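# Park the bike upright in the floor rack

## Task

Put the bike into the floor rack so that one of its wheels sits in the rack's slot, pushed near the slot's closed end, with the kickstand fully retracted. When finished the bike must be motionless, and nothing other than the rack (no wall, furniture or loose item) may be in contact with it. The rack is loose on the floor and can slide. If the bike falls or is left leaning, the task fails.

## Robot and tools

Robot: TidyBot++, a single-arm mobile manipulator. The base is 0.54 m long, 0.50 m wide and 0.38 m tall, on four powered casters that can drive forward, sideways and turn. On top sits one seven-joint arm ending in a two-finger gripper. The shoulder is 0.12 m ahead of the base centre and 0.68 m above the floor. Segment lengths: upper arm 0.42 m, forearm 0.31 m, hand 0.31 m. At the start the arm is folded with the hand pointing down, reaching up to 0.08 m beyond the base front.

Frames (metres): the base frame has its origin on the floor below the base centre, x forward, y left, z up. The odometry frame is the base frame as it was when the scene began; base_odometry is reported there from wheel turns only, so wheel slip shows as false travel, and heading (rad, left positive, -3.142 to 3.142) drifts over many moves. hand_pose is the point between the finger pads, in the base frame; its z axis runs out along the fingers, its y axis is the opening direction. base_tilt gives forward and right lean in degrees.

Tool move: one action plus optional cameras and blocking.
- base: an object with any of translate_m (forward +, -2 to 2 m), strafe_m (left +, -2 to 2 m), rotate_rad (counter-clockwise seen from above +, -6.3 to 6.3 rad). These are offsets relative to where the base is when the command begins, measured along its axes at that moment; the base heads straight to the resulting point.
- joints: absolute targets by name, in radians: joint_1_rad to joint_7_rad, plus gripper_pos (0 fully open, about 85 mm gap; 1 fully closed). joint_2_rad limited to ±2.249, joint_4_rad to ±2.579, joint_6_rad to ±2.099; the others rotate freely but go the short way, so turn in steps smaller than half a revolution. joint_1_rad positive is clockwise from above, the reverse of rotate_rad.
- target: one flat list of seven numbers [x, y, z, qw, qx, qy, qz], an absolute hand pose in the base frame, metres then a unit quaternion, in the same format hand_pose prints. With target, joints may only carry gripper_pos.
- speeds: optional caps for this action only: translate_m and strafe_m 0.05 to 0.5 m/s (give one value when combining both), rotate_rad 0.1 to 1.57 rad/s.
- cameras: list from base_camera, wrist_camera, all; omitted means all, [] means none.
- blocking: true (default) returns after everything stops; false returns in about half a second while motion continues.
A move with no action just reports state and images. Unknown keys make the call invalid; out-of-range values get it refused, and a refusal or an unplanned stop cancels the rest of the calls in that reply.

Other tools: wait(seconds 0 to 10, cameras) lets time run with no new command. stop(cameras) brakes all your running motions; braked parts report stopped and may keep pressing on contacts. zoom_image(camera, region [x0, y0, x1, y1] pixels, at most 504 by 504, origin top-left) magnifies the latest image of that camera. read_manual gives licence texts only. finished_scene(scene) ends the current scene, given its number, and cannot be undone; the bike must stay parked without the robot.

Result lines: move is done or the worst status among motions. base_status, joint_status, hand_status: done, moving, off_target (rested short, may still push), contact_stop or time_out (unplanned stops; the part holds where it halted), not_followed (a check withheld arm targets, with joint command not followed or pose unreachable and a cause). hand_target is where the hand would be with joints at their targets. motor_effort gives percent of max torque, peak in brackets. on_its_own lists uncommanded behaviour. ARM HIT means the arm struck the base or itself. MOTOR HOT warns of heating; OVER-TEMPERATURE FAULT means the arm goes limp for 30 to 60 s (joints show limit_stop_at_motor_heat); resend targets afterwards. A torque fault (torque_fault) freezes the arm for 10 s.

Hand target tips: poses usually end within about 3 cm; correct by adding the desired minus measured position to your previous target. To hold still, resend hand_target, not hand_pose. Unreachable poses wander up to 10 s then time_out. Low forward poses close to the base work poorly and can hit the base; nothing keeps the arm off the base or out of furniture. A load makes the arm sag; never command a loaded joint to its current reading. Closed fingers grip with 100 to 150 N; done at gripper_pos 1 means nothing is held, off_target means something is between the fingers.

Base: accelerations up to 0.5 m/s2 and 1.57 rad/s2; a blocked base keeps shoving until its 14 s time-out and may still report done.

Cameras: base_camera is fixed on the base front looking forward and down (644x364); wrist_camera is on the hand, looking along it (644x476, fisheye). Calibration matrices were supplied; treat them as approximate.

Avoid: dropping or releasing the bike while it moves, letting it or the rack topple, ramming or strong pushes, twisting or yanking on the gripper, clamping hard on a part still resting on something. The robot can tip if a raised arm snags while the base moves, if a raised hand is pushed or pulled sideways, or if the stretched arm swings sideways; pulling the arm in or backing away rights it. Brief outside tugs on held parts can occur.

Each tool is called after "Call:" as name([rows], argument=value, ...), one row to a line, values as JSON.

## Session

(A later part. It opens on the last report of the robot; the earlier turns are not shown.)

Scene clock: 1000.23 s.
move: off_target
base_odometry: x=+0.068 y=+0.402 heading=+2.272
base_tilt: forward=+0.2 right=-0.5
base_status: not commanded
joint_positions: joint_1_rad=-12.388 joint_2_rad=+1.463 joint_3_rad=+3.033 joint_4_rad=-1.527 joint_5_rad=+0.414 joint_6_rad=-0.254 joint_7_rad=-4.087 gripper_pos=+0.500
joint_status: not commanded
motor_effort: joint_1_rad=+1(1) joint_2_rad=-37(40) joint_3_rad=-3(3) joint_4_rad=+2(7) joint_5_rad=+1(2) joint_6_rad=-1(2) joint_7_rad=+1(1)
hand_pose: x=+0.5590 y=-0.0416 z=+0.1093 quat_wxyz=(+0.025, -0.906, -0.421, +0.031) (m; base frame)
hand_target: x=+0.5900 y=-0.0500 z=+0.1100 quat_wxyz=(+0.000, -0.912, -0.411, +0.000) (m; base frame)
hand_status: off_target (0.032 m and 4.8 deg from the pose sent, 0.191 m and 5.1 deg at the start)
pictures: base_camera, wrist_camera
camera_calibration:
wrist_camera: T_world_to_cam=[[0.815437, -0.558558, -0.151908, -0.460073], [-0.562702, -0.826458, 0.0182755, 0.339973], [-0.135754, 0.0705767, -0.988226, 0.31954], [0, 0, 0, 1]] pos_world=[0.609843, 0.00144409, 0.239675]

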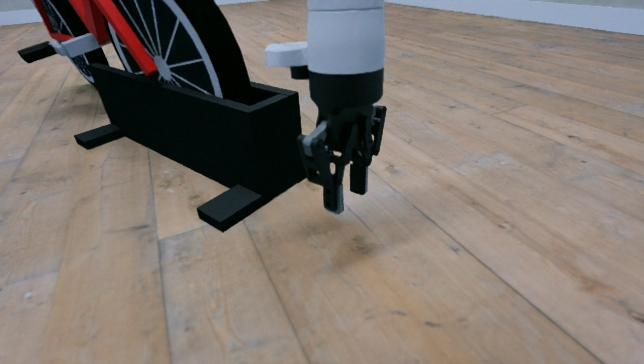

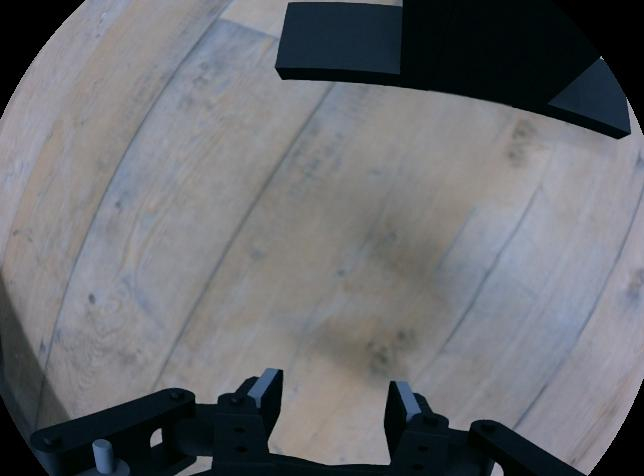

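Call:
move(target=[0.632, -0.086, 0.11, 0, 0.912, 0.411, 0])

Call:
move(base={"translate_m": 0.086, "strafe_m": 0.098}, speeds={"translate_m": 0.15})

Scene clock: 1002.77 s.
move: off_target
base_odometry: x=+0.068 y=+0.402 heading=+2.272
base_tilt: forward=+0.2 right=-0.5
base_status: not commanded
joint_positions: joint_1_rad=-12.322 joint_2_rad=+1.485 joint_3_rad=+3.026 joint_4_rad=-1.343 joint_5_rad=+0.414 joint_6_rad=-0.295 joint_7_rad=-4.068 gripper_pos=+0.500
joint_status: not commanded
motor_effort: joint_1_rad=+1(2) joint_2_rad=-39(41) joint_3_rad=-2(4) joint_4_rad=+6(7) joint_5_rad=+0(2) joint_6_rad=+0(1) joint_7_rad=+1(1)
hand_pose: x=+0.6408 y=-0.0931 z=+0.1111 quat_wxyz=(-0.014, -0.920, -0.391, -0.016) (m; base frame)
hand_target: x=+0.6320 y=-0.0860 z=+0.1100 quat_wxyz=(+0.000, -0.912, -0.411, +0.000) (m; base frame)
hand_status: off_target (0.011 m and 3.5 deg from the pose sent, 0.085 m and 4.8 deg at the start)
pictures: base_camera, wrist_camera
camera_calibration:
wrist_camera: T_world_to_cam=[[0.788012, -0.614524, -0.0373928, -0.555633], [-0.615496, -0.787749, -0.0248242, 0.385589], [-0.0142011, 0.0425769, -0.998992, 0.25682], [0, 0, 0, 1]] pos_world=[0.678821, -0.0486364, 0.245356]

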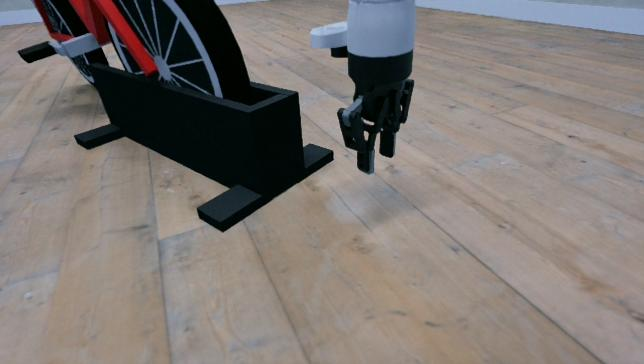

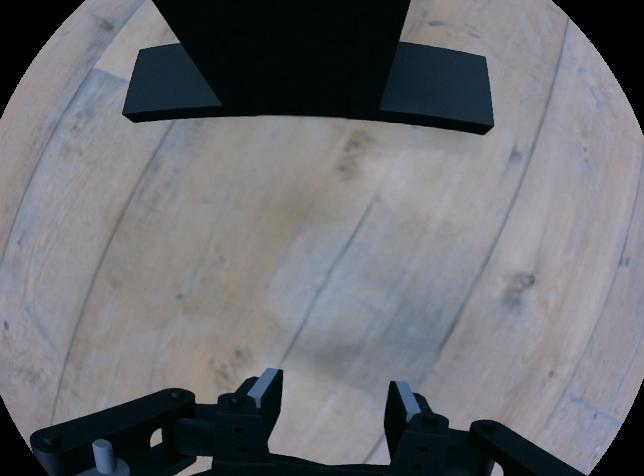

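Scene clock: 1004.27 s.
move: done
base_odometry: x=-0.063 y=+0.405 heading=+2.271
base_tilt: forward=+0.2 right=-0.5
base_status: done
joint_positions: joint_1_rad=-12.321 joint_2_rad=+1.487 joint_3_rad=+3.022 joint_4_rad=-1.342 joint_5_rad=+0.414 joint_6_rad=-0.296 joint_7_rad=-4.068 gripper_pos=+0.500
joint_status: not commanded
motor_effort: joint_1_rad=+1(3) joint_2_rad=-40(42) joint_3_rad=-3(4) joint_4_rad=+6(7) joint_5_rad=+1(2) joint_6_rad=+0(2) joint_7_rad=+1(1)
hand_pose: x=+0.6404 y=-0.0912 z=+0.1106 quat_wxyz=(-0.011, -0.920, -0.390, -0.017) (m; base frame)
hand_target: x=+0.6320 y=-0.0860 z=+0.1100 quat_wxyz=(+0.000, -0.912, -0.411, +0.000) (m; base frame)
hand_status: not commanded
pictures: base_camera, wrist_camera
camera_calibration:
wrist_camera: T_world_to_cam=[[0.787184, -0.615354, -0.0410069, -0.553265], [-0.61653, -0.786845, -0.0276623, 0.387926], [-0.0152439, 0.0470573, -0.998776, 0.25725], [0, 0, 0, 1]] pos_world=[0.678611, -0.0473212, 0.244978]

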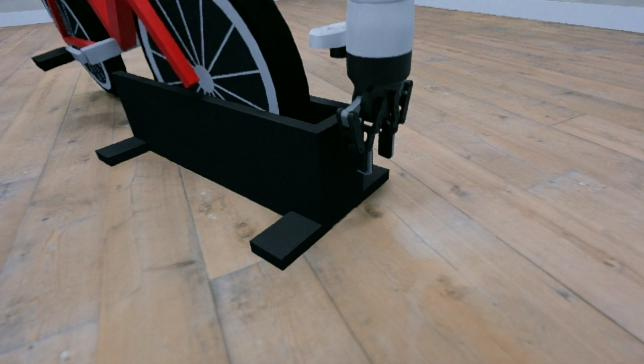

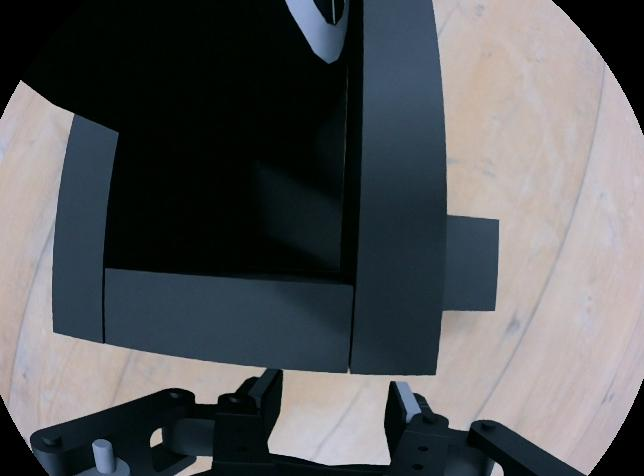

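Call:
zoom_image(camera="wrist_camera", region=[20, 0, 470, 390])

Call:
move(target=[0.613, -0.069, 0.11, 0, 0.912, 0.411, 0])

Scaled by 1.120.

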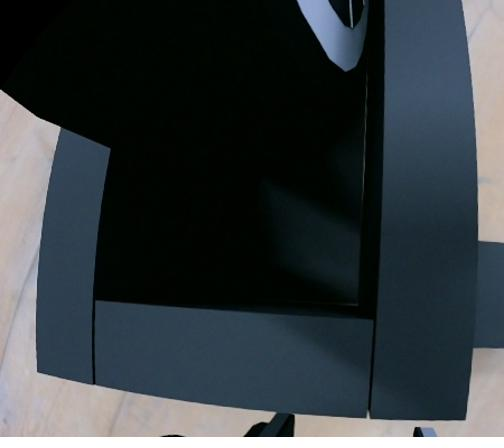

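Scene clock: 1005.93 s.
move: done
base_odometry: x=-0.063 y=+0.405 heading=+2.271
base_tilt: forward=+0.2 right=-0.5
base_status: not commanded
joint_positions: joint_1_rad=-12.346 joint_2_rad=+1.486 joint_3_rad=+3.022 joint_4_rad=-1.400 joint_5_rad=+0.414 joint_6_rad=-0.296 joint_7_rad=-4.068 gripper_pos=+0.500
joint_status: not commanded
motor_effort: joint_1_rad=+1(2) joint_2_rad=-39(41) joint_3_rad=-3(3) joint_4_rad=+4(6) joint_5_rad=+0(1) joint_6_rad=+0(1) joint_7_rad=+1(1)
hand_pose: x=+0.6087 y=-0.0701 z=+0.1059 quat_wxyz=(+0.005, -0.914, -0.405, +0.006) (m; base frame)
hand_target: x=+0.6130 y=-0.0690 z=+0.1100 quat_wxyz=(+0.000, -0.912, -0.411, +0.000) (m; base frame)
hand_status: done (0.006 m and 1.2 deg from the pose sent, 0.035 m and 3.4 deg at the start)
pictures: base_camera, wrist_camera
camera_calibration:
wrist_camera: T_world_to_cam=[[0.802911, -0.588944, -0.0920815, -0.517919], [-0.591786, -0.806082, -0.00450688, 0.366025], [-0.0715709, 0.0581112, -0.995741, 0.28582], [0, 0, 0, 1]] pos_world=[0.652908, -0.0265882, 0.238561]

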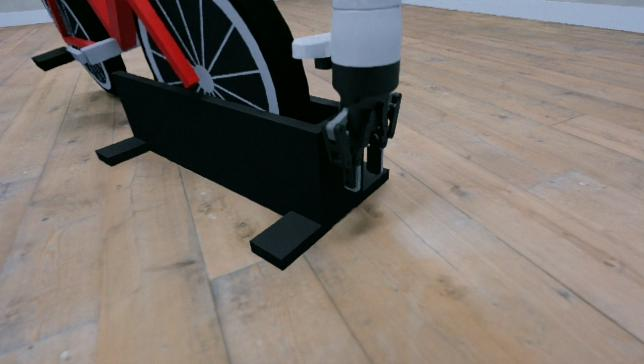

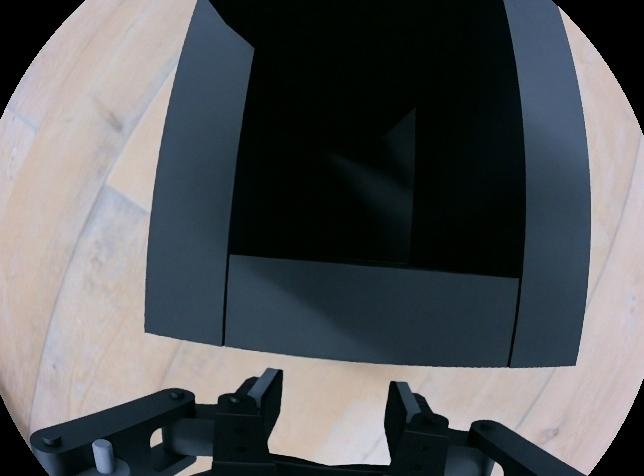

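Call:
move(base={"translate_m": 0.033, "strafe_m": 0.0375}, speeds={"translate_m": 0.05})

Scene clock: 1007.97 s.
move: done
base_odometry: x=-0.113 y=+0.406 heading=+2.271
base_tilt: forward=+0.2 right=-0.5
base_status: done
joint_positions: joint_1_rad=-12.353 joint_2_rad=+1.485 joint_3_rad=+3.030 joint_4_rad=-1.404 joint_5_rad=+0.414 joint_6_rad=-0.296 joint_7_rad=-4.068 gripper_pos=+0.500
joint_status: not commanded
motor_effort: joint_1_rad=+0(6) joint_2_rad=-38(40) joint_3_rad=-2(8) joint_4_rad=+5(8) joint_5_rad=+0(2) joint_6_rad=-1(3) joint_7_rad=+1(2)
hand_pose: x=+0.6067 y=-0.0710 z=+0.1058 quat_wxyz=(+0.003, -0.913, -0.408, +0.009) (m; base frame)
hand_target: x=+0.6130 y=-0.0690 z=+0.1100 quat_wxyz=(+0.000, -0.912, -0.411, +0.000) (m; base frame)
hand_status: not commanded
pictures: base_camera, wrist_camera
camera_calibration:
wrist_camera: T_world_to_cam=[[0.806592, -0.584041, -0.0911376, -0.518823], [-0.5862, -0.810158, 0.0037484, 0.359517], [-0.0760251, 0.0504014, -0.995831, 0.287837], [0, 0, 0, 1]] pos_world=[0.65111, -0.026256, 0.238006]

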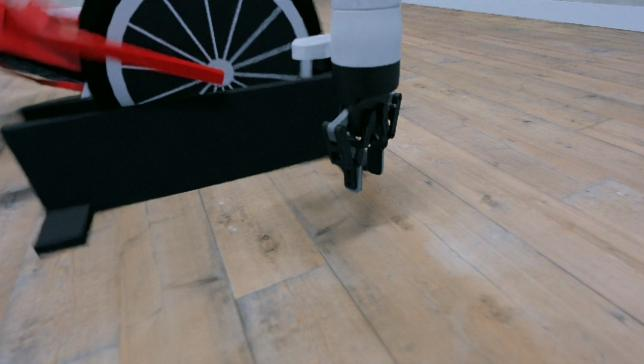

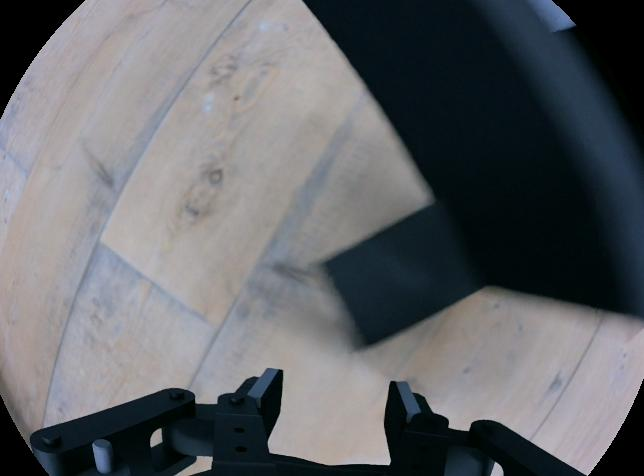

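Call:
wait(seconds=0.5)

Scene clock: 1008.70 s.
base_odometry: x=-0.113 y=+0.406 heading=+2.271
base_tilt: forward=+0.2 right=-0.5
base_status: done
joint_positions: joint_1_rad=-12.353 joint_2_rad=+1.485 joint_3_rad=+3.030 joint_4_rad=-1.404 joint_5_rad=+0.414 joint_6_rad=-0.296 joint_7_rad=-4.068 gripper_pos=+0.500
joint_status: not commanded
motor_effort: joint_1_rad=+0(6) joint_2_rad=-39(40) joint_3_rad=-2(8) joint_4_rad=+4(8) joint_5_rad=+0(2) joint_6_rad=+0(3) joint_7_rad=+1(2)
hand_pose: x=+0.6067 y=-0.0710 z=+0.1058 quat_wxyz=(+0.003, -0.913, -0.408, +0.009) (m; base frame)
hand_target: x=+0.6130 y=-0.0690 z=+0.1100 quat_wxyz=(+0.000, -0.912, -0.411, +0.000) (m; base frame)
hand_status: not commanded
wait: 0.50 s; at rest by 0.03 s
pictures: base_camera, wrist_camera
camera_calibration:
wrist_camera: T_world_to_cam=[[0.806592, -0.584041, -0.0911376, -0.518823], [-0.5862, -0.810158, 0.0037484, 0.359517], [-0.0760251, 0.0504014, -0.995831, 0.287837], [0, 0, 0, 1]] pos_world=[0.65111, -0.026256, 0.238006]

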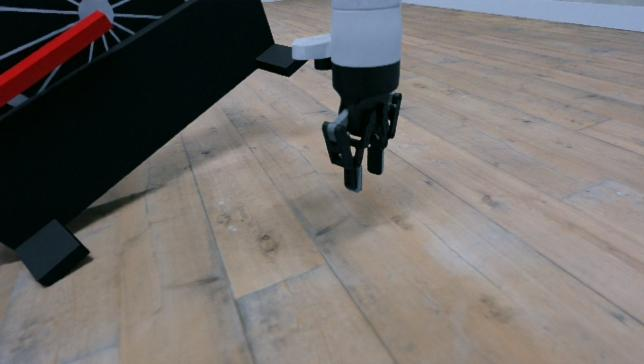

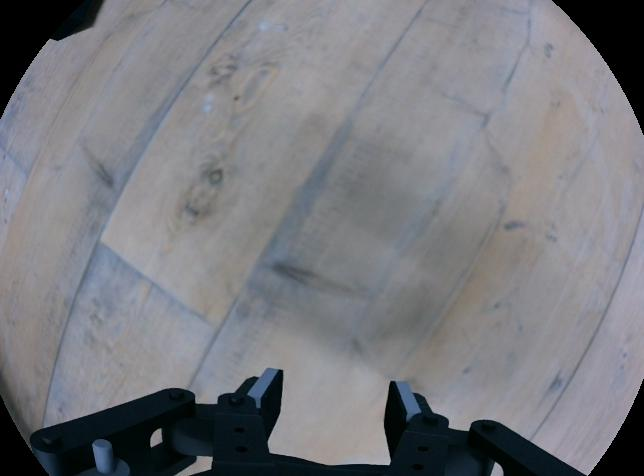

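Call:
move(joints={"joint_1_rad": -12.566, "joint_2_rad": -0.1, "joint_3_rad": 3.14, "joint_4_rad": -2.0, "joint_5_rad": 0.0, "joint_6_rad": -0.8, "joint_7_rad": -3.14})

Scene clock: 1012.10 s.
move: done
base_odometry: x=-0.113 y=+0.406 heading=+2.271
base_tilt: forward=+0.2 right=-0.5
base_status: not commanded
joint_positions: joint_1_rad=-12.553 joint_2_rad=-0.089 joint_3_rad=+3.116 joint_4_rad=-1.973 joint_5_rad=+0.042 joint_6_rad=-0.740 joint_7_rad=-3.212 gripper_pos=+0.500
joint_status: all done
motor_effort: joint_1_rad=+1(1) joint_2_rad=-14(43) joint_3_rad=+0(4) joint_4_rad=+20(21) joint_5_rad=+0(2) joint_6_rad=+4(5) joint_7_rad=+1(2)
hand_pose: x=+0.5346 y=-0.0023 z=+0.7337 quat_wxyz=(-0.187, -0.695, -0.672, -0.176) (m; base frame)
hand_target: x=+0.5075 y=+0.0018 z=+0.7174 quat_wxyz=(-0.155, -0.689, -0.691, -0.155) (m; base frame)
hand_status: not commanded
pictures: base_camera, wrist_camera
camera_calibration:
wrist_camera: T_world_to_cam=[[0.902488, 0.0736651, 0.424368, -0.791262], [0.0580259, -0.997078, 0.049679, -0.00798309], [0.426788, -0.0202104, -0.904126, 0.567934], [0, 0, 0, 1]] pos_world=[0.472181, 0.0618068, 0.849667]

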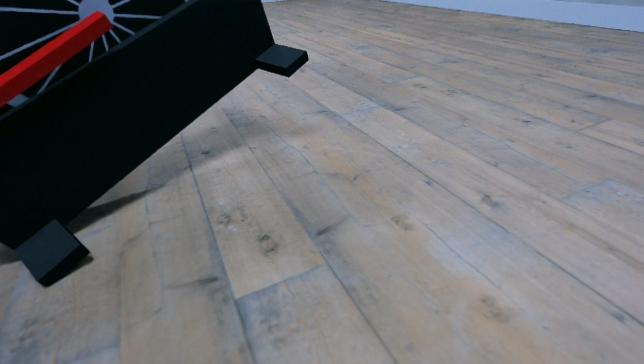

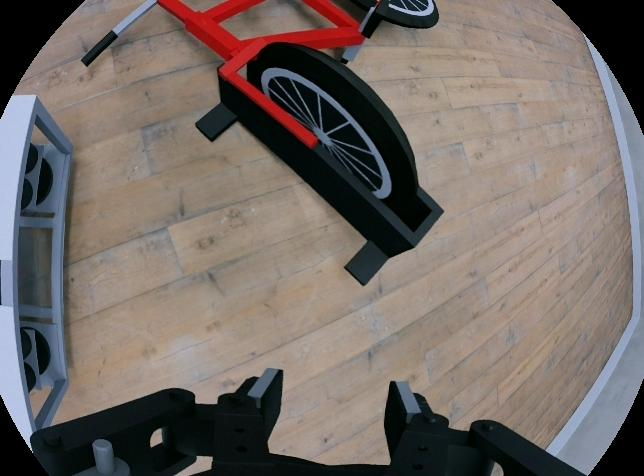

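Call:
move(base={"translate_m": -0.35})

Call:
move(base={"strafe_m": 0.4})

Scene clock: 1014.83 s.
move: done
base_odometry: x=+0.113 y=+0.139 heading=+2.271
base_tilt: forward=+0.2 right=-0.6
base_status: done
joint_positions: joint_1_rad=-12.555 joint_2_rad=-0.102 joint_3_rad=+3.119 joint_4_rad=-1.980 joint_5_rad=+0.039 joint_6_rad=-0.749 joint_7_rad=-3.209 gripper_pos=+0.500
joint_status: not commanded
motor_effort: joint_1_rad=+0(2) joint_2_rad=-13(17) joint_3_rad=+0(1) joint_4_rad=+19(21) joint_5_rad=+1(2) joint_6_rad=+4(5) joint_7_rad=+1(1)
hand_pose: x=+0.5291 y=-0.0024 z=+0.7346 quat_wxyz=(-0.186, -0.695, -0.672, -0.175) (m; base frame)
hand_target: x=+0.5075 y=+0.0018 z=+0.7174 quat_wxyz=(-0.155, -0.689, -0.691, -0.155) (m; base frame)
hand_status: not commanded
pictures: base_camera, wrist_camera
camera_calibration:
wrist_camera: T_world_to_cam=[[0.9036, 0.0735455, 0.422016, -0.785521], [0.0584237, -0.997105, 0.0486733, -0.00725687], [0.424374, -0.0193254, -0.905281, 0.573187], [0, 0, 0, 1]] pos_world=[0.466976, 0.0616128, 0.850751]

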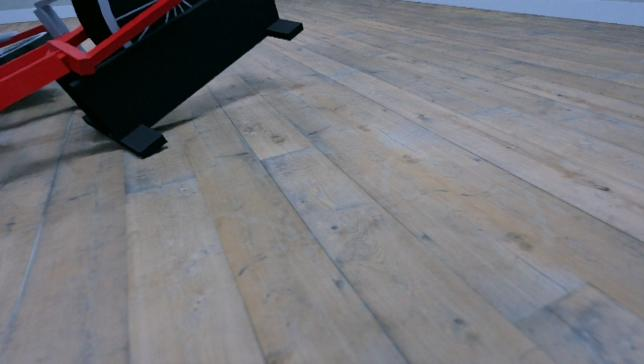

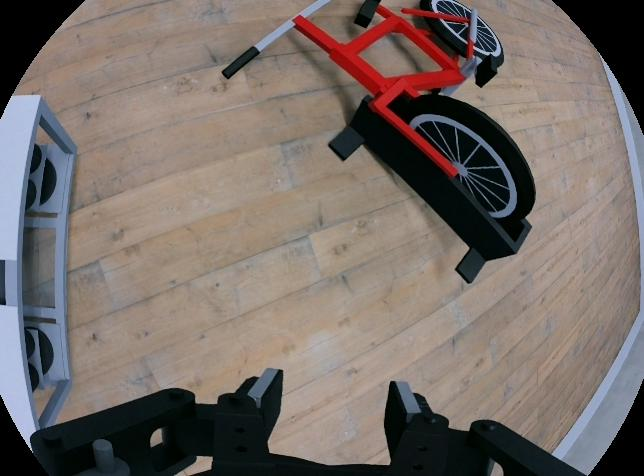

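Scene clock: 1016.77 s.
move: done
base_odometry: x=-0.193 y=-0.119 heading=+2.271
base_tilt: forward=+0.2 right=-0.5
base_status: done
joint_positions: joint_1_rad=-12.564 joint_2_rad=-0.102 joint_3_rad=+3.125 joint_4_rad=-1.980 joint_5_rad=+0.034 joint_6_rad=-0.749 joint_7_rad=-3.209 gripper_pos=+0.500
joint_status: not commanded
motor_effort: joint_1_rad=+0(3) joint_2_rad=-13(15) joint_3_rad=+0(2) joint_4_rad=+19(21) joint_5_rad=+1(2) joint_6_rad=+4(5) joint_7_rad=+1(1)
hand_pose: x=+0.5291 y=+0.0001 z=+0.7345 quat_wxyz=(-0.184, -0.695, -0.672, -0.177) (m; base frame)
hand_target: x=+0.5075 y=+0.0018 z=+0.7174 quat_wxyz=(-0.155, -0.689, -0.691, -0.155) (m; base frame)
hand_status: not commanded
pictures: base_camera, wrist_camera
camera_calibration:
wrist_camera: T_world_to_cam=[[0.903503, 0.0730128, 0.422316, -0.785898], [0.0604064, -0.99724, 0.0431759, -0.00180257], [0.424303, -0.013499, -0.90542, 0.573302], [0, 0, 0, 1]] pos_world=[0.466917, 0.063322, 0.851054]

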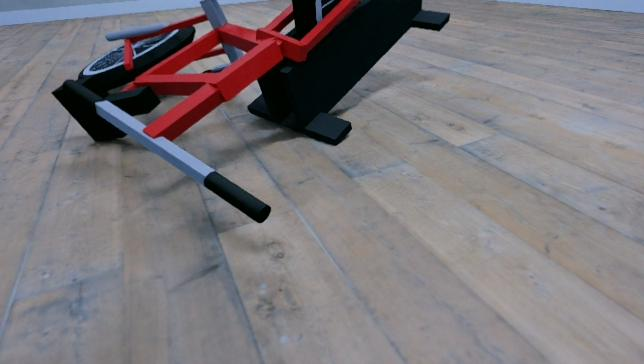

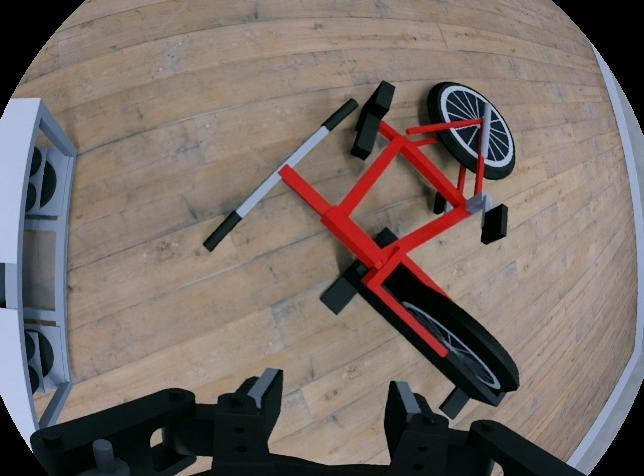

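Call:
move(base={"translate_m": 0.278, "strafe_m": -0.328, "rotate_rad": 0.855})

Scene clock: 1022.00 s.
move: done
base_odometry: x=-0.121 y=+0.305 heading=+3.127
base_tilt: forward=+0.2 right=-0.5
base_status: done
joint_positions: joint_1_rad=-12.566 joint_2_rad=-0.102 joint_3_rad=+3.127 joint_4_rad=-1.980 joint_5_rad=+0.033 joint_6_rad=-0.749 joint_7_rad=-3.209 gripper_pos=+0.500
joint_status: not commanded
motor_effort: joint_1_rad=+0(3) joint_2_rad=-13(15) joint_3_rad=+0(2) joint_4_rad=+20(21) joint_5_rad=+1(2) joint_6_rad=+4(5) joint_7_rad=+1(1)
hand_pose: x=+0.5291 y=+0.0002 z=+0.7344 quat_wxyz=(-0.183, -0.696, -0.672, -0.177) (m; base frame)
hand_target: x=+0.5075 y=+0.0018 z=+0.7174 quat_wxyz=(-0.155, -0.689, -0.691, -0.155) (m; base frame)
hand_status: not commanded
pictures: base_camera, wrist_camera
camera_calibration:
wrist_camera: T_world_to_cam=[[0.903672, 0.0720248, 0.422126, -0.78581], [0.0599341, -0.997324, 0.0418626, -0.000405175], [0.424011, -0.0125303, -0.90557, 0.573485], [0, 0, 0, 1]] pos_world=[0.466975, 0.0633797, 0.851059]

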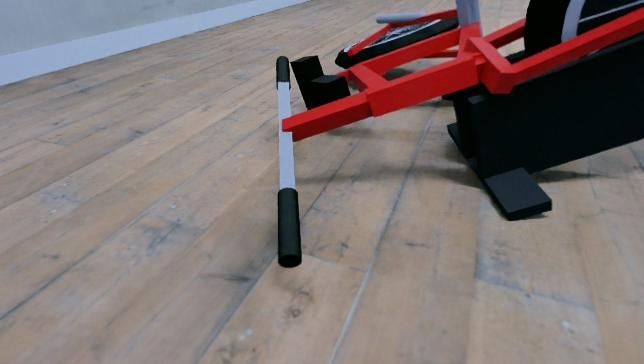

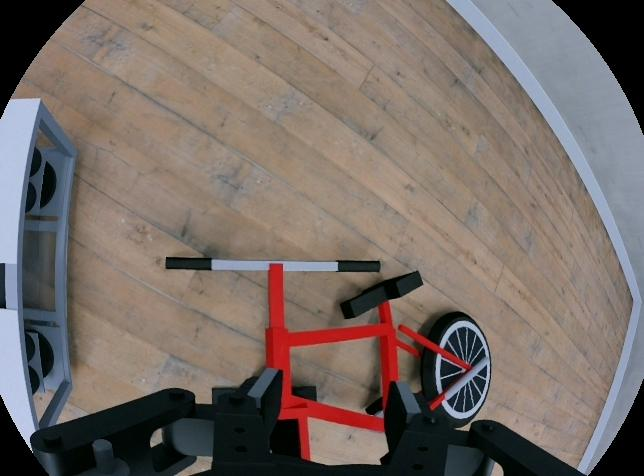

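Call:
move(target=[0.73, -0.06, 0.26, -0.183, 0.683, 0.683, 0.183], joints={"gripper_pos": 0})

Scene clock: 1026.03 s.
move: off_target
base_odometry: x=-0.121 y=+0.305 heading=+3.127
base_tilt: forward=+0.2 right=-0.5
base_status: not commanded
joint_positions: joint_1_rad=-12.053 joint_2_rad=+1.490 joint_3_rad=+2.650 joint_4_rad=-0.893 joint_5_rad=+0.033 joint_6_rad=-0.965 joint_7_rad=-2.822 gripper_pos=+0.000
joint_status: all done
motor_effort: joint_1_rad=+0(2) joint_2_rad=-45(47) joint_3_rad=-9(10) joint_4_rad=+10(21) joint_5_rad=-3(3) joint_6_rad=-2(5) joint_7_rad=+1(1)
hand_pose: x=+0.7351 y=-0.0613 z=+0.2497 quat_wxyz=(+0.172, -0.712, -0.657, -0.177) (m; base frame)
hand_target: x=+0.7300 y=-0.0600 z=+0.2600 quat_wxyz=(+0.183, -0.683, -0.683, -0.183) (m; base frame)
hand_status: off_target (0.012 m and 4.7 deg from the pose sent, 0.519 m and 42.2 deg at the start)
pictures: base_camera, wrist_camera
camera_calibration:
wrist_camera: T_world_to_cam=[[0.998257, 0.050536, -0.0304703, -0.72076], [0.0293937, -0.873556, -0.485835, 0.107935], [-0.0511697, 0.484093, -0.873519, 0.418174], [0, 0, 0, 1]] pos_world=[0.737729, -0.0717233, 0.39576]

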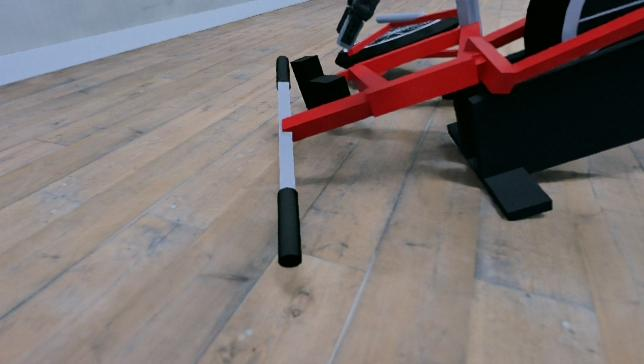

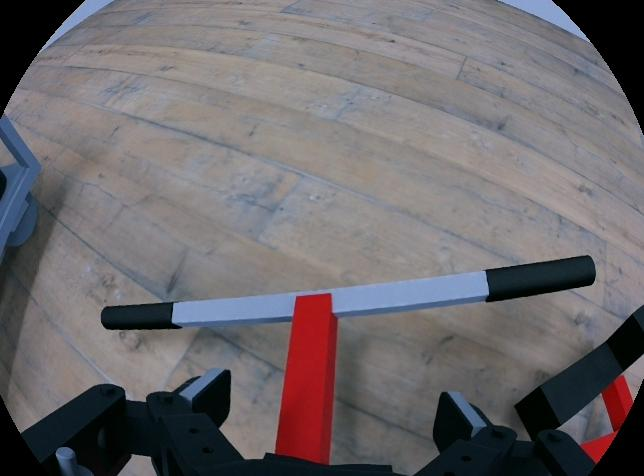

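Call:
move(target=[0.722, -0.025, 0.14, -0.183, 0.683, 0.683, 0.183])

Scene clock: 1028.37 s.
move: off_target
base_odometry: x=-0.121 y=+0.305 heading=+3.127
base_tilt: forward=+0.2 right=-0.5
base_status: not commanded
joint_positions: joint_1_rad=-12.109 joint_2_rad=+1.725 joint_3_rad=+2.648 joint_4_rad=-0.749 joint_5_rad=+0.033 joint_6_rad=-0.960 joint_7_rad=-2.774 gripper_pos=+0.000
joint_status: not commanded
motor_effort: joint_1_rad=+0(3) joint_2_rad=-43(47) joint_3_rad=-8(9) joint_4_rad=+8(11) joint_5_rad=-3(4) joint_6_rad=-3(9) joint_7_rad=+1(1)
hand_pose: x=+0.7011 y=-0.0196 z=+0.1360 quat_wxyz=(+0.214, -0.705, -0.656, -0.166) (m; base frame)
hand_target: x=+0.7220 y=-0.0250 z=+0.1400 quat_wxyz=(+0.183, -0.683, -0.683, -0.183) (m; base frame)
hand_status: off_target (0.022 m and 5.7 deg from the pose sent, 0.116 m and 4.7 deg at the start)
pictures: base_camera, wrist_camera
camera_calibration:
wrist_camera: T_world_to_cam=[[0.992213, 0.0800389, -0.0954322, -0.678665], [0.0175995, -0.848602, -0.528739, 0.104789], [-0.123304, 0.522942, -0.843403, 0.344155], [0, 0, 0, 1]] pos_world=[0.713972, -0.0367293, 0.280901]

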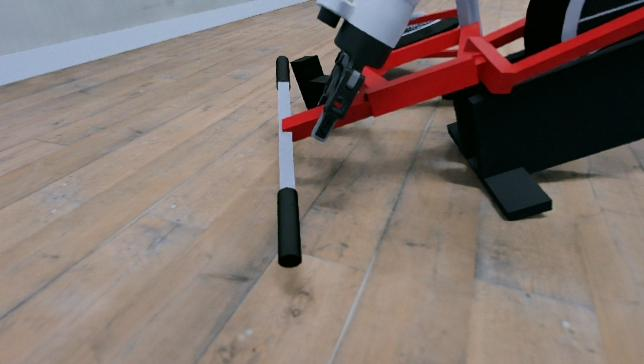

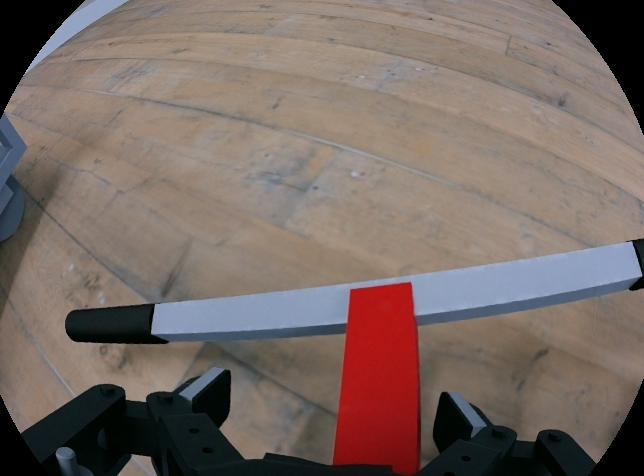

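Call:
move(target=[0.738, -0.018, 0.105, -0.183, 0.683, 0.683, 0.183])

Scene clock: 1029.83 s.
move: off_target
base_odometry: x=-0.121 y=+0.305 heading=+3.127
base_tilt: forward=+0.2 right=-0.5
base_status: not commanded
joint_positions: joint_1_rad=-12.179 joint_2_rad=+1.800 joint_3_rad=+2.691 joint_4_rad=-0.524 joint_5_rad=-0.038 joint_6_rad=-1.028 joint_7_rad=-2.735 gripper_pos=+0.000
joint_status: not commanded
motor_effort: joint_1_rad=-2(2) joint_2_rad=-39(44) joint_3_rad=-6(9) joint_4_rad=+12(13) joint_5_rad=-3(4) joint_6_rad=+6(6) joint_7_rad=+2(2)
hand_pose: x=+0.7430 y=-0.0244 z=+0.1223 quat_wxyz=(+0.186, -0.704, -0.662, -0.179) (m; base frame)
hand_target: x=+0.7380 y=-0.0180 z=+0.1050 quat_wxyz=(+0.183, -0.683, -0.683, -0.183) (m; base frame)
hand_status: off_target (0.019 m and 3.4 deg from the pose sent, 0.048 m and 5.7 deg at the start)
pictures: base_camera, wrist_camera
camera_calibration:
wrist_camera: T_world_to_cam=[[0.996521, 0.0736981, -0.0389113, -0.731468], [0.0438669, -0.860836, -0.506989, 0.0702182], [-0.0708603, 0.503518, -0.861074, 0.302976], [0, 0, 0, 1]] pos_world=[0.747312, -0.0381999, 0.268022]

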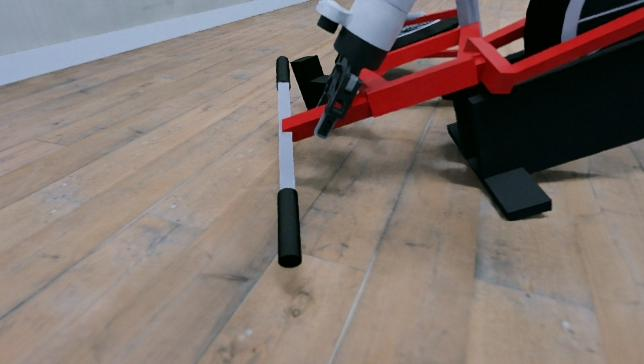

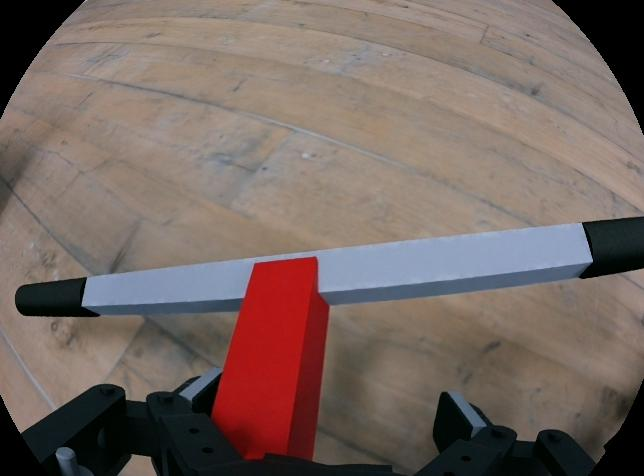

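Call:
move(target=[0.722, -0.015, 0.09, -0.183, 0.683, 0.683, 0.183])

Scene clock: 1030.97 s.
move: off_target
base_odometry: x=-0.121 y=+0.305 heading=+3.127
base_tilt: forward=+0.2 right=-0.5
base_status: not commanded
joint_positions: joint_1_rad=-12.171 joint_2_rad=+1.797 joint_3_rad=+2.682 joint_4_rad=-0.546 joint_5_rad=-0.038 joint_6_rad=-1.007 joint_7_rad=-2.729 gripper_pos=+0.000
joint_status: not commanded
motor_effort: joint_1_rad=+0(2) joint_2_rad=-35(41) joint_3_rad=-5(6) joint_4_rad=+8(13) joint_5_rad=-1(4) joint_6_rad=+2(6) joint_7_rad=+2(2)
hand_pose: x=+0.7426 y=-0.0220 z=+0.1217 quat_wxyz=(+0.186, -0.704, -0.660, -0.185) (m; base frame)
hand_target: x=+0.7220 y=-0.0150 z=+0.0900 quat_wxyz=(+0.183, -0.683, -0.683, -0.183) (m; base frame)
hand_status: off_target (0.038 m and 3.5 deg from the pose sent, 0.040 m and 3.4 deg at the start)
pictures: base_camera, wrist_camera
camera_calibration:
wrist_camera: T_world_to_cam=[[0.997113, 0.0694576, -0.0306809, -0.732802], [0.0439339, -0.857288, -0.51296, 0.0727294], [-0.0619313, 0.510131, -0.857864, 0.294331], [0, 0, 0, 1]] pos_world=[0.74572, -0.0368984, 0.26732]

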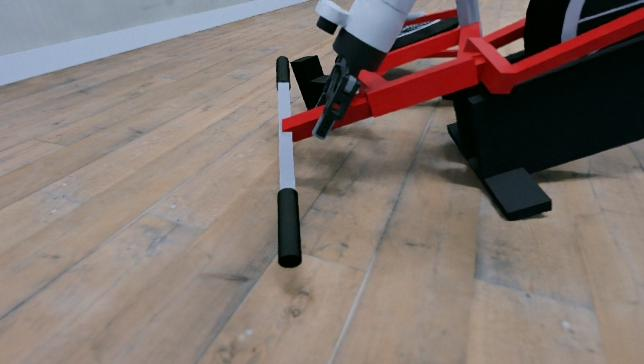

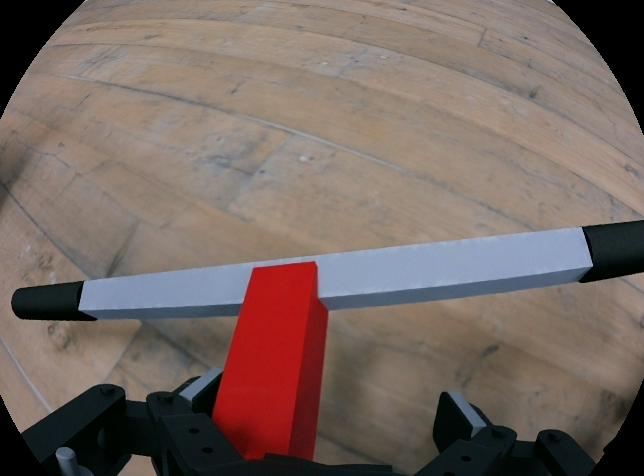

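Call:
move(target=[0.705, -0.015, 0.105, -0.183, 0.683, 0.683, 0.183])

Scene clock: 1043.40 s.
move: off_target
base_odometry: x=-0.121 y=+0.305 heading=+3.127
base_tilt: forward=+0.2 right=-0.5
base_status: not commanded
joint_positions: joint_1_rad=-12.125 joint_2_rad=+1.767 joint_3_rad=+2.624 joint_4_rad=-0.717 joint_5_rad=+0.025 joint_6_rad=-0.890 joint_7_rad=-2.729 gripper_pos=+0.000
joint_status: not commanded
motor_effort: joint_1_rad=+1(3) joint_2_rad=-38(39) joint_3_rad=-5(6) joint_4_rad=+5(8) joint_5_rad=-2(2) joint_6_rad=-2(7) joint_7_rad=+1(2)
hand_pose: x=+0.7207 y=-0.0073 z=+0.1182 quat_wxyz=(+0.190, -0.699, -0.663, -0.192) (m; base frame)
hand_target: x=+0.7050 y=-0.0150 z=+0.1050 quat_wxyz=(+0.183, -0.683, -0.683, -0.183) (m; base frame)
hand_status: off_target (0.022 m and 3.2 deg from the pose sent, 0.042 m and 3.5 deg at the start)
pictures: base_camera, wrist_camera
camera_calibration:
wrist_camera: T_world_to_cam=[[0.996683, 0.0784287, -0.0217421, -0.712826], [0.0552636, -0.848292, -0.526637, 0.0780702], [-0.0597471, 0.523688, -0.849812, 0.280055], [0, 0, 0, 1]] pos_world=[0.722879, -0.0245292, 0.26361]

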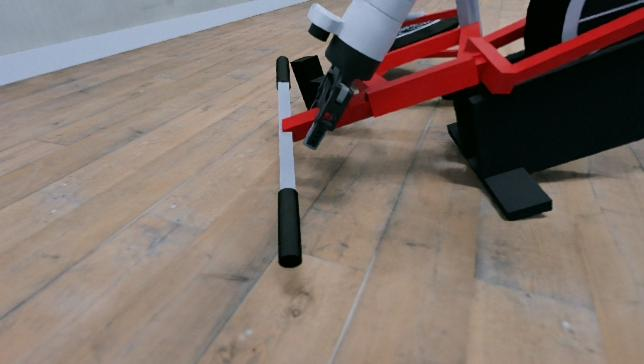

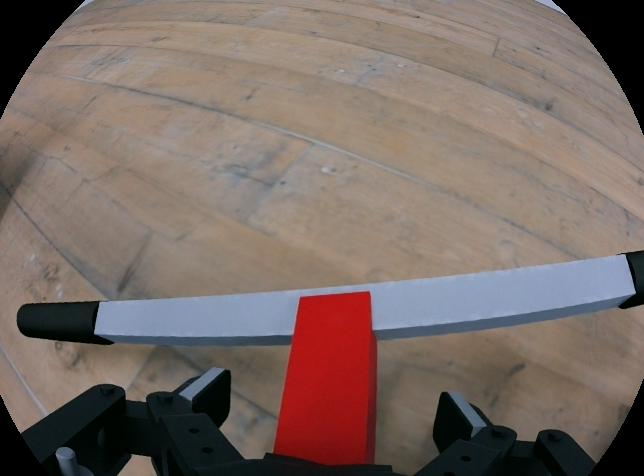

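Call:
move(target=[0.706, -0.03, 0.092, -0.183, 0.683, 0.683, 0.183])

Call:
move(joints={"gripper_pos": 1.0})

Scene clock: 1045.00 s.
move: off_target
base_odometry: x=-0.121 y=+0.305 heading=+3.127
base_tilt: forward=+0.2 right=-0.5
base_status: not commanded
joint_positions: joint_1_rad=-12.128 joint_2_rad=+1.774 joint_3_rad=+2.624 joint_4_rad=-0.695 joint_5_rad=+0.024 joint_6_rad=-0.913 joint_7_rad=-2.712 gripper_pos=+0.000
joint_status: not commanded
motor_effort: joint_1_rad=+4(6) joint_2_rad=-37(39) joint_3_rad=-3(6) joint_4_rad=+11(11) joint_5_rad=+1(2) joint_6_rad=+3(4) joint_7_rad=+1(1)
hand_pose: x=+0.7203 y=-0.0077 z=+0.1179 quat_wxyz=(+0.193, -0.693, -0.668, -0.192) (m; base frame)
hand_target: x=+0.7060 y=-0.0300 z=+0.0920 quat_wxyz=(+0.183, -0.683, -0.683, -0.183) (m; base frame)
hand_status: off_target (0.037 m and 2.6 deg from the pose sent, 0.038 m and 3.2 deg at the start)
pictures: base_camera, wrist_camera
camera_calibration:
wrist_camera: T_world_to_cam=[[0.995237, 0.0951574, -0.0211637, -0.711249], [0.0695071, -0.84492, -0.530357, 0.0677575], [-0.0683491, 0.52636, -0.84751, 0.285962], [0, 0, 0, 1]] pos_world=[0.722697, -0.0255886, 0.263239]

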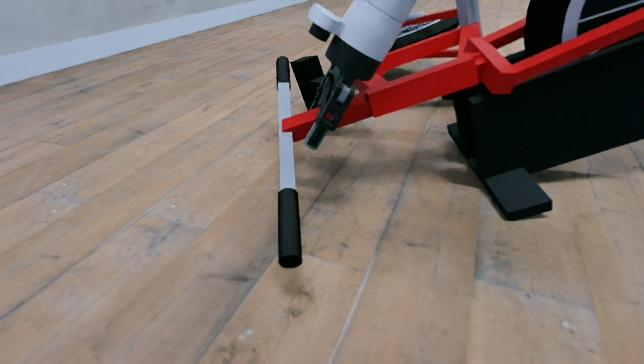

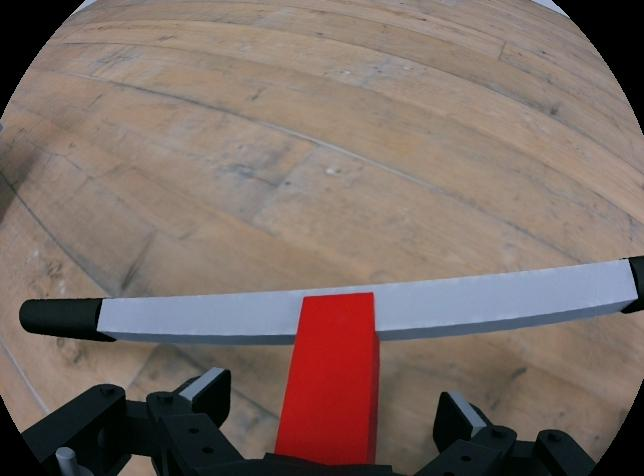

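Scene clock: 1046.10 s.
move: off_target
base_odometry: x=-0.121 y=+0.305 heading=+3.127
base_tilt: forward=+0.2 right=-0.5
base_status: not commanded
joint_positions: joint_1_rad=-12.128 joint_2_rad=+1.775 joint_3_rad=+2.624 joint_4_rad=-0.694 joint_5_rad=+0.024 joint_6_rad=-0.918 joint_7_rad=-2.712 gripper_pos=+0.593
joint_status: gripper_pos off_target (ended at +0.593, target +1.000)
motor_effort: joint_1_rad=+4(6) joint_2_rad=-36(39) joint_3_rad=-5(6) joint_4_rad=+11(13) joint_5_rad=-2(3) joint_6_rad=+5(6) joint_7_rad=+1(1)
hand_pose: x=+0.7192 y=-0.0074 z=+0.1179 quat_wxyz=(+0.194, -0.692, -0.668, -0.192) (m; base frame)
hand_target: x=+0.7060 y=-0.0300 z=+0.0920 quat_wxyz=(+0.183, -0.683, -0.683, -0.183) (m; base frame)
hand_status: not commanded
pictures: base_camera, wrist_camera
camera_calibration:
wrist_camera: T_world_to_cam=[[0.994937, 0.0976593, -0.0237124, -0.709708], [0.0701504, -0.843849, -0.531976, 0.0678891], [-0.0719621, 0.527619, -0.846428, 0.2882], [0, 0, 0, 1]] pos_world=[0.722092, -0.0254622, 0.263227]

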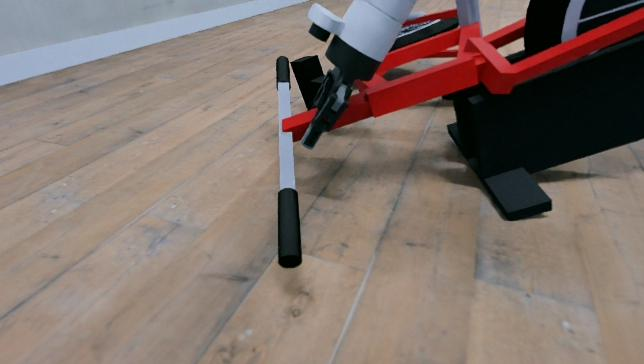

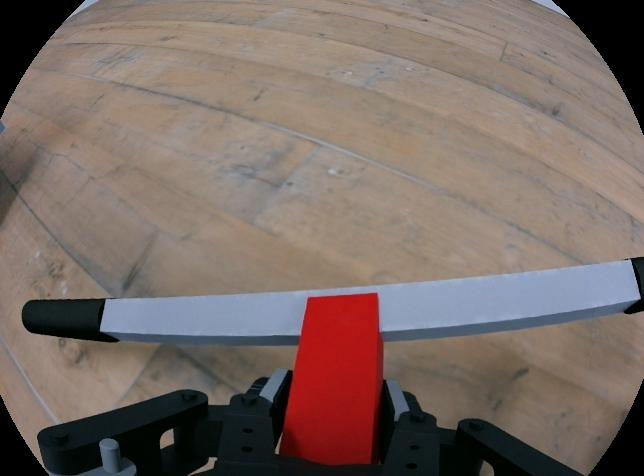

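Call:
move(target=[0.725, -0.01, 0.22, -0.183, 0.683, 0.683, 0.183], cameras=[])

Call:
move(target=[0.725, -0.02, 0.32, -0.183, 0.683, 0.683, 0.183], base={"strafe_m": -0.05}, cameras=[])

Call:
move(target=[0.725, 0.0, 0.42, -0.2, 0.678, 0.678, 0.2], base={"strafe_m": -0.07})

Scene clock: 1049.20 s.
move: off_target
base_odometry: x=-0.121 y=+0.305 heading=+3.127
base_tilt: forward=+0.2 right=-0.5
base_status: not commanded
joint_positions: joint_1_rad=-12.046 joint_2_rad=+1.619 joint_3_rad=+2.625 joint_4_rad=-0.914 joint_5_rad=+0.075 joint_6_rad=-0.863 joint_7_rad=-2.762 gripper_pos=+0.605
joint_status: not commanded
motor_effort: joint_1_rad=-8(9) joint_2_rad=-52(58) joint_3_rad=-15(18) joint_4_rad=+8(12) joint_5_rad=-2(7) joint_6_rad=-8(13) joint_7_rad=+4(4)
hand_pose: x=+0.7031 y=-0.0381 z=+0.1726 quat_wxyz=(+0.185, -0.698, -0.668, -0.179) (m; base frame)
hand_target: x=+0.7250 y=-0.0100 z=+0.2200 quat_wxyz=(+0.183, -0.683, -0.683, -0.183) (m; base frame)
hand_status: off_target (0.059 m and 2.5 deg from the pose sent, 0.102 m and 2.6 deg at the start)
pictures: none
No camera images: "cameras" was empty.

Scene clock: 1050.40 s.
move: off_target
base_odometry: x=-0.121 y=+0.355 heading=+3.127
base_tilt: forward=+0.2 right=-0.5
base_status: done
joint_positions: joint_1_rad=-12.026 joint_2_rad=+1.463 joint_3_rad=+2.624 joint_4_rad=-1.025 joint_5_rad=+0.076 joint_6_rad=-0.898 joint_7_rad=-2.806 gripper_pos=+0.618
joint_status: not commanded
motor_effort: joint_1_rad=-6(8) joint_2_rad=-60(62) joint_3_rad=-20(21) joint_4_rad=+9(11) joint_5_rad=-6(7) joint_6_rad=-8(11) joint_7_rad=+3(6)
hand_pose: x=+0.7052 y=-0.0469 z=+0.2462 quat_wxyz=(+0.180, -0.695, -0.675, -0.173) (m; base frame)
hand_target: x=+0.7250 y=-0.0200 z=+0.3200 quat_wxyz=(+0.183, -0.683, -0.683, -0.183) (m; base frame)
hand_status: off_target (0.081 m and 2.1 deg from the pose sent, 0.150 m and 2.5 deg at the start)
pictures: none
No camera images: "cameras" was empty.

Scene clock: 1051.70 s.
move: off_target
base_odometry: x=-0.119 y=+0.425 heading=+3.126
base_tilt: forward=+0.3 right=-0.5
base_status: done
joint_positions: joint_1_rad=-12.025 joint_2_rad=+1.305 joint_3_rad=+2.623 joint_4_rad=-1.056 joint_5_rad=+0.042 joint_6_rad=-0.979 joint_7_rad=-2.834 gripper_pos=+0.627
joint_status: not commanded
motor_effort: joint_1_rad=-4(6) joint_2_rad=-62(65) joint_3_rad=-21(23) joint_4_rad=+9(12) joint_5_rad=-11(12) joint_6_rad=-11(12) joint_7_rad=+0(4)
hand_pose: x=+0.7236 y=-0.0556 z=+0.3352 quat_wxyz=(+0.164, -0.692, -0.680, -0.177) (m; base frame)
hand_target: x=+0.7250 y=+0.0000 z=+0.4200 quat_wxyz=(+0.200, -0.678, -0.678, -0.200) (m; base frame)
hand_status: off_target (0.101 m and 5.1 deg from the pose sent, 0.181 m and 4.4 deg at the start)
pictures: base_camera, wrist_camera
camera_calibration:
wrist_camera: T_world_to_cam=[[0.994354, 0.105955, -0.00578545, -0.709259], [0.0906111, -0.876203, -0.473347, 0.106188], [-0.0552227, 0.470151, -0.880857, 0.494084], [0, 0, 0, 1]] pos_world=[0.722918, -0.0641018, 0.481378]

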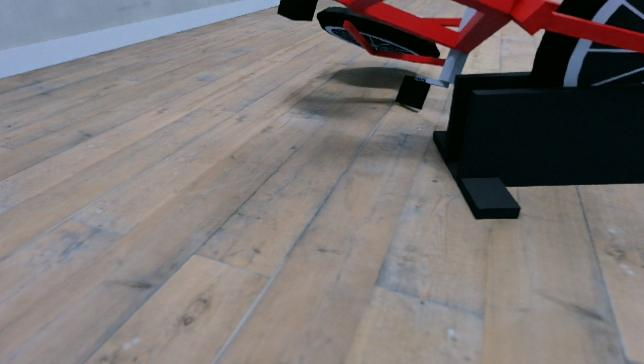

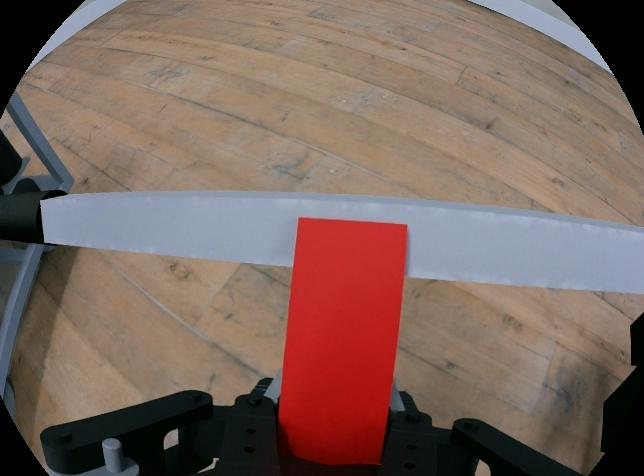

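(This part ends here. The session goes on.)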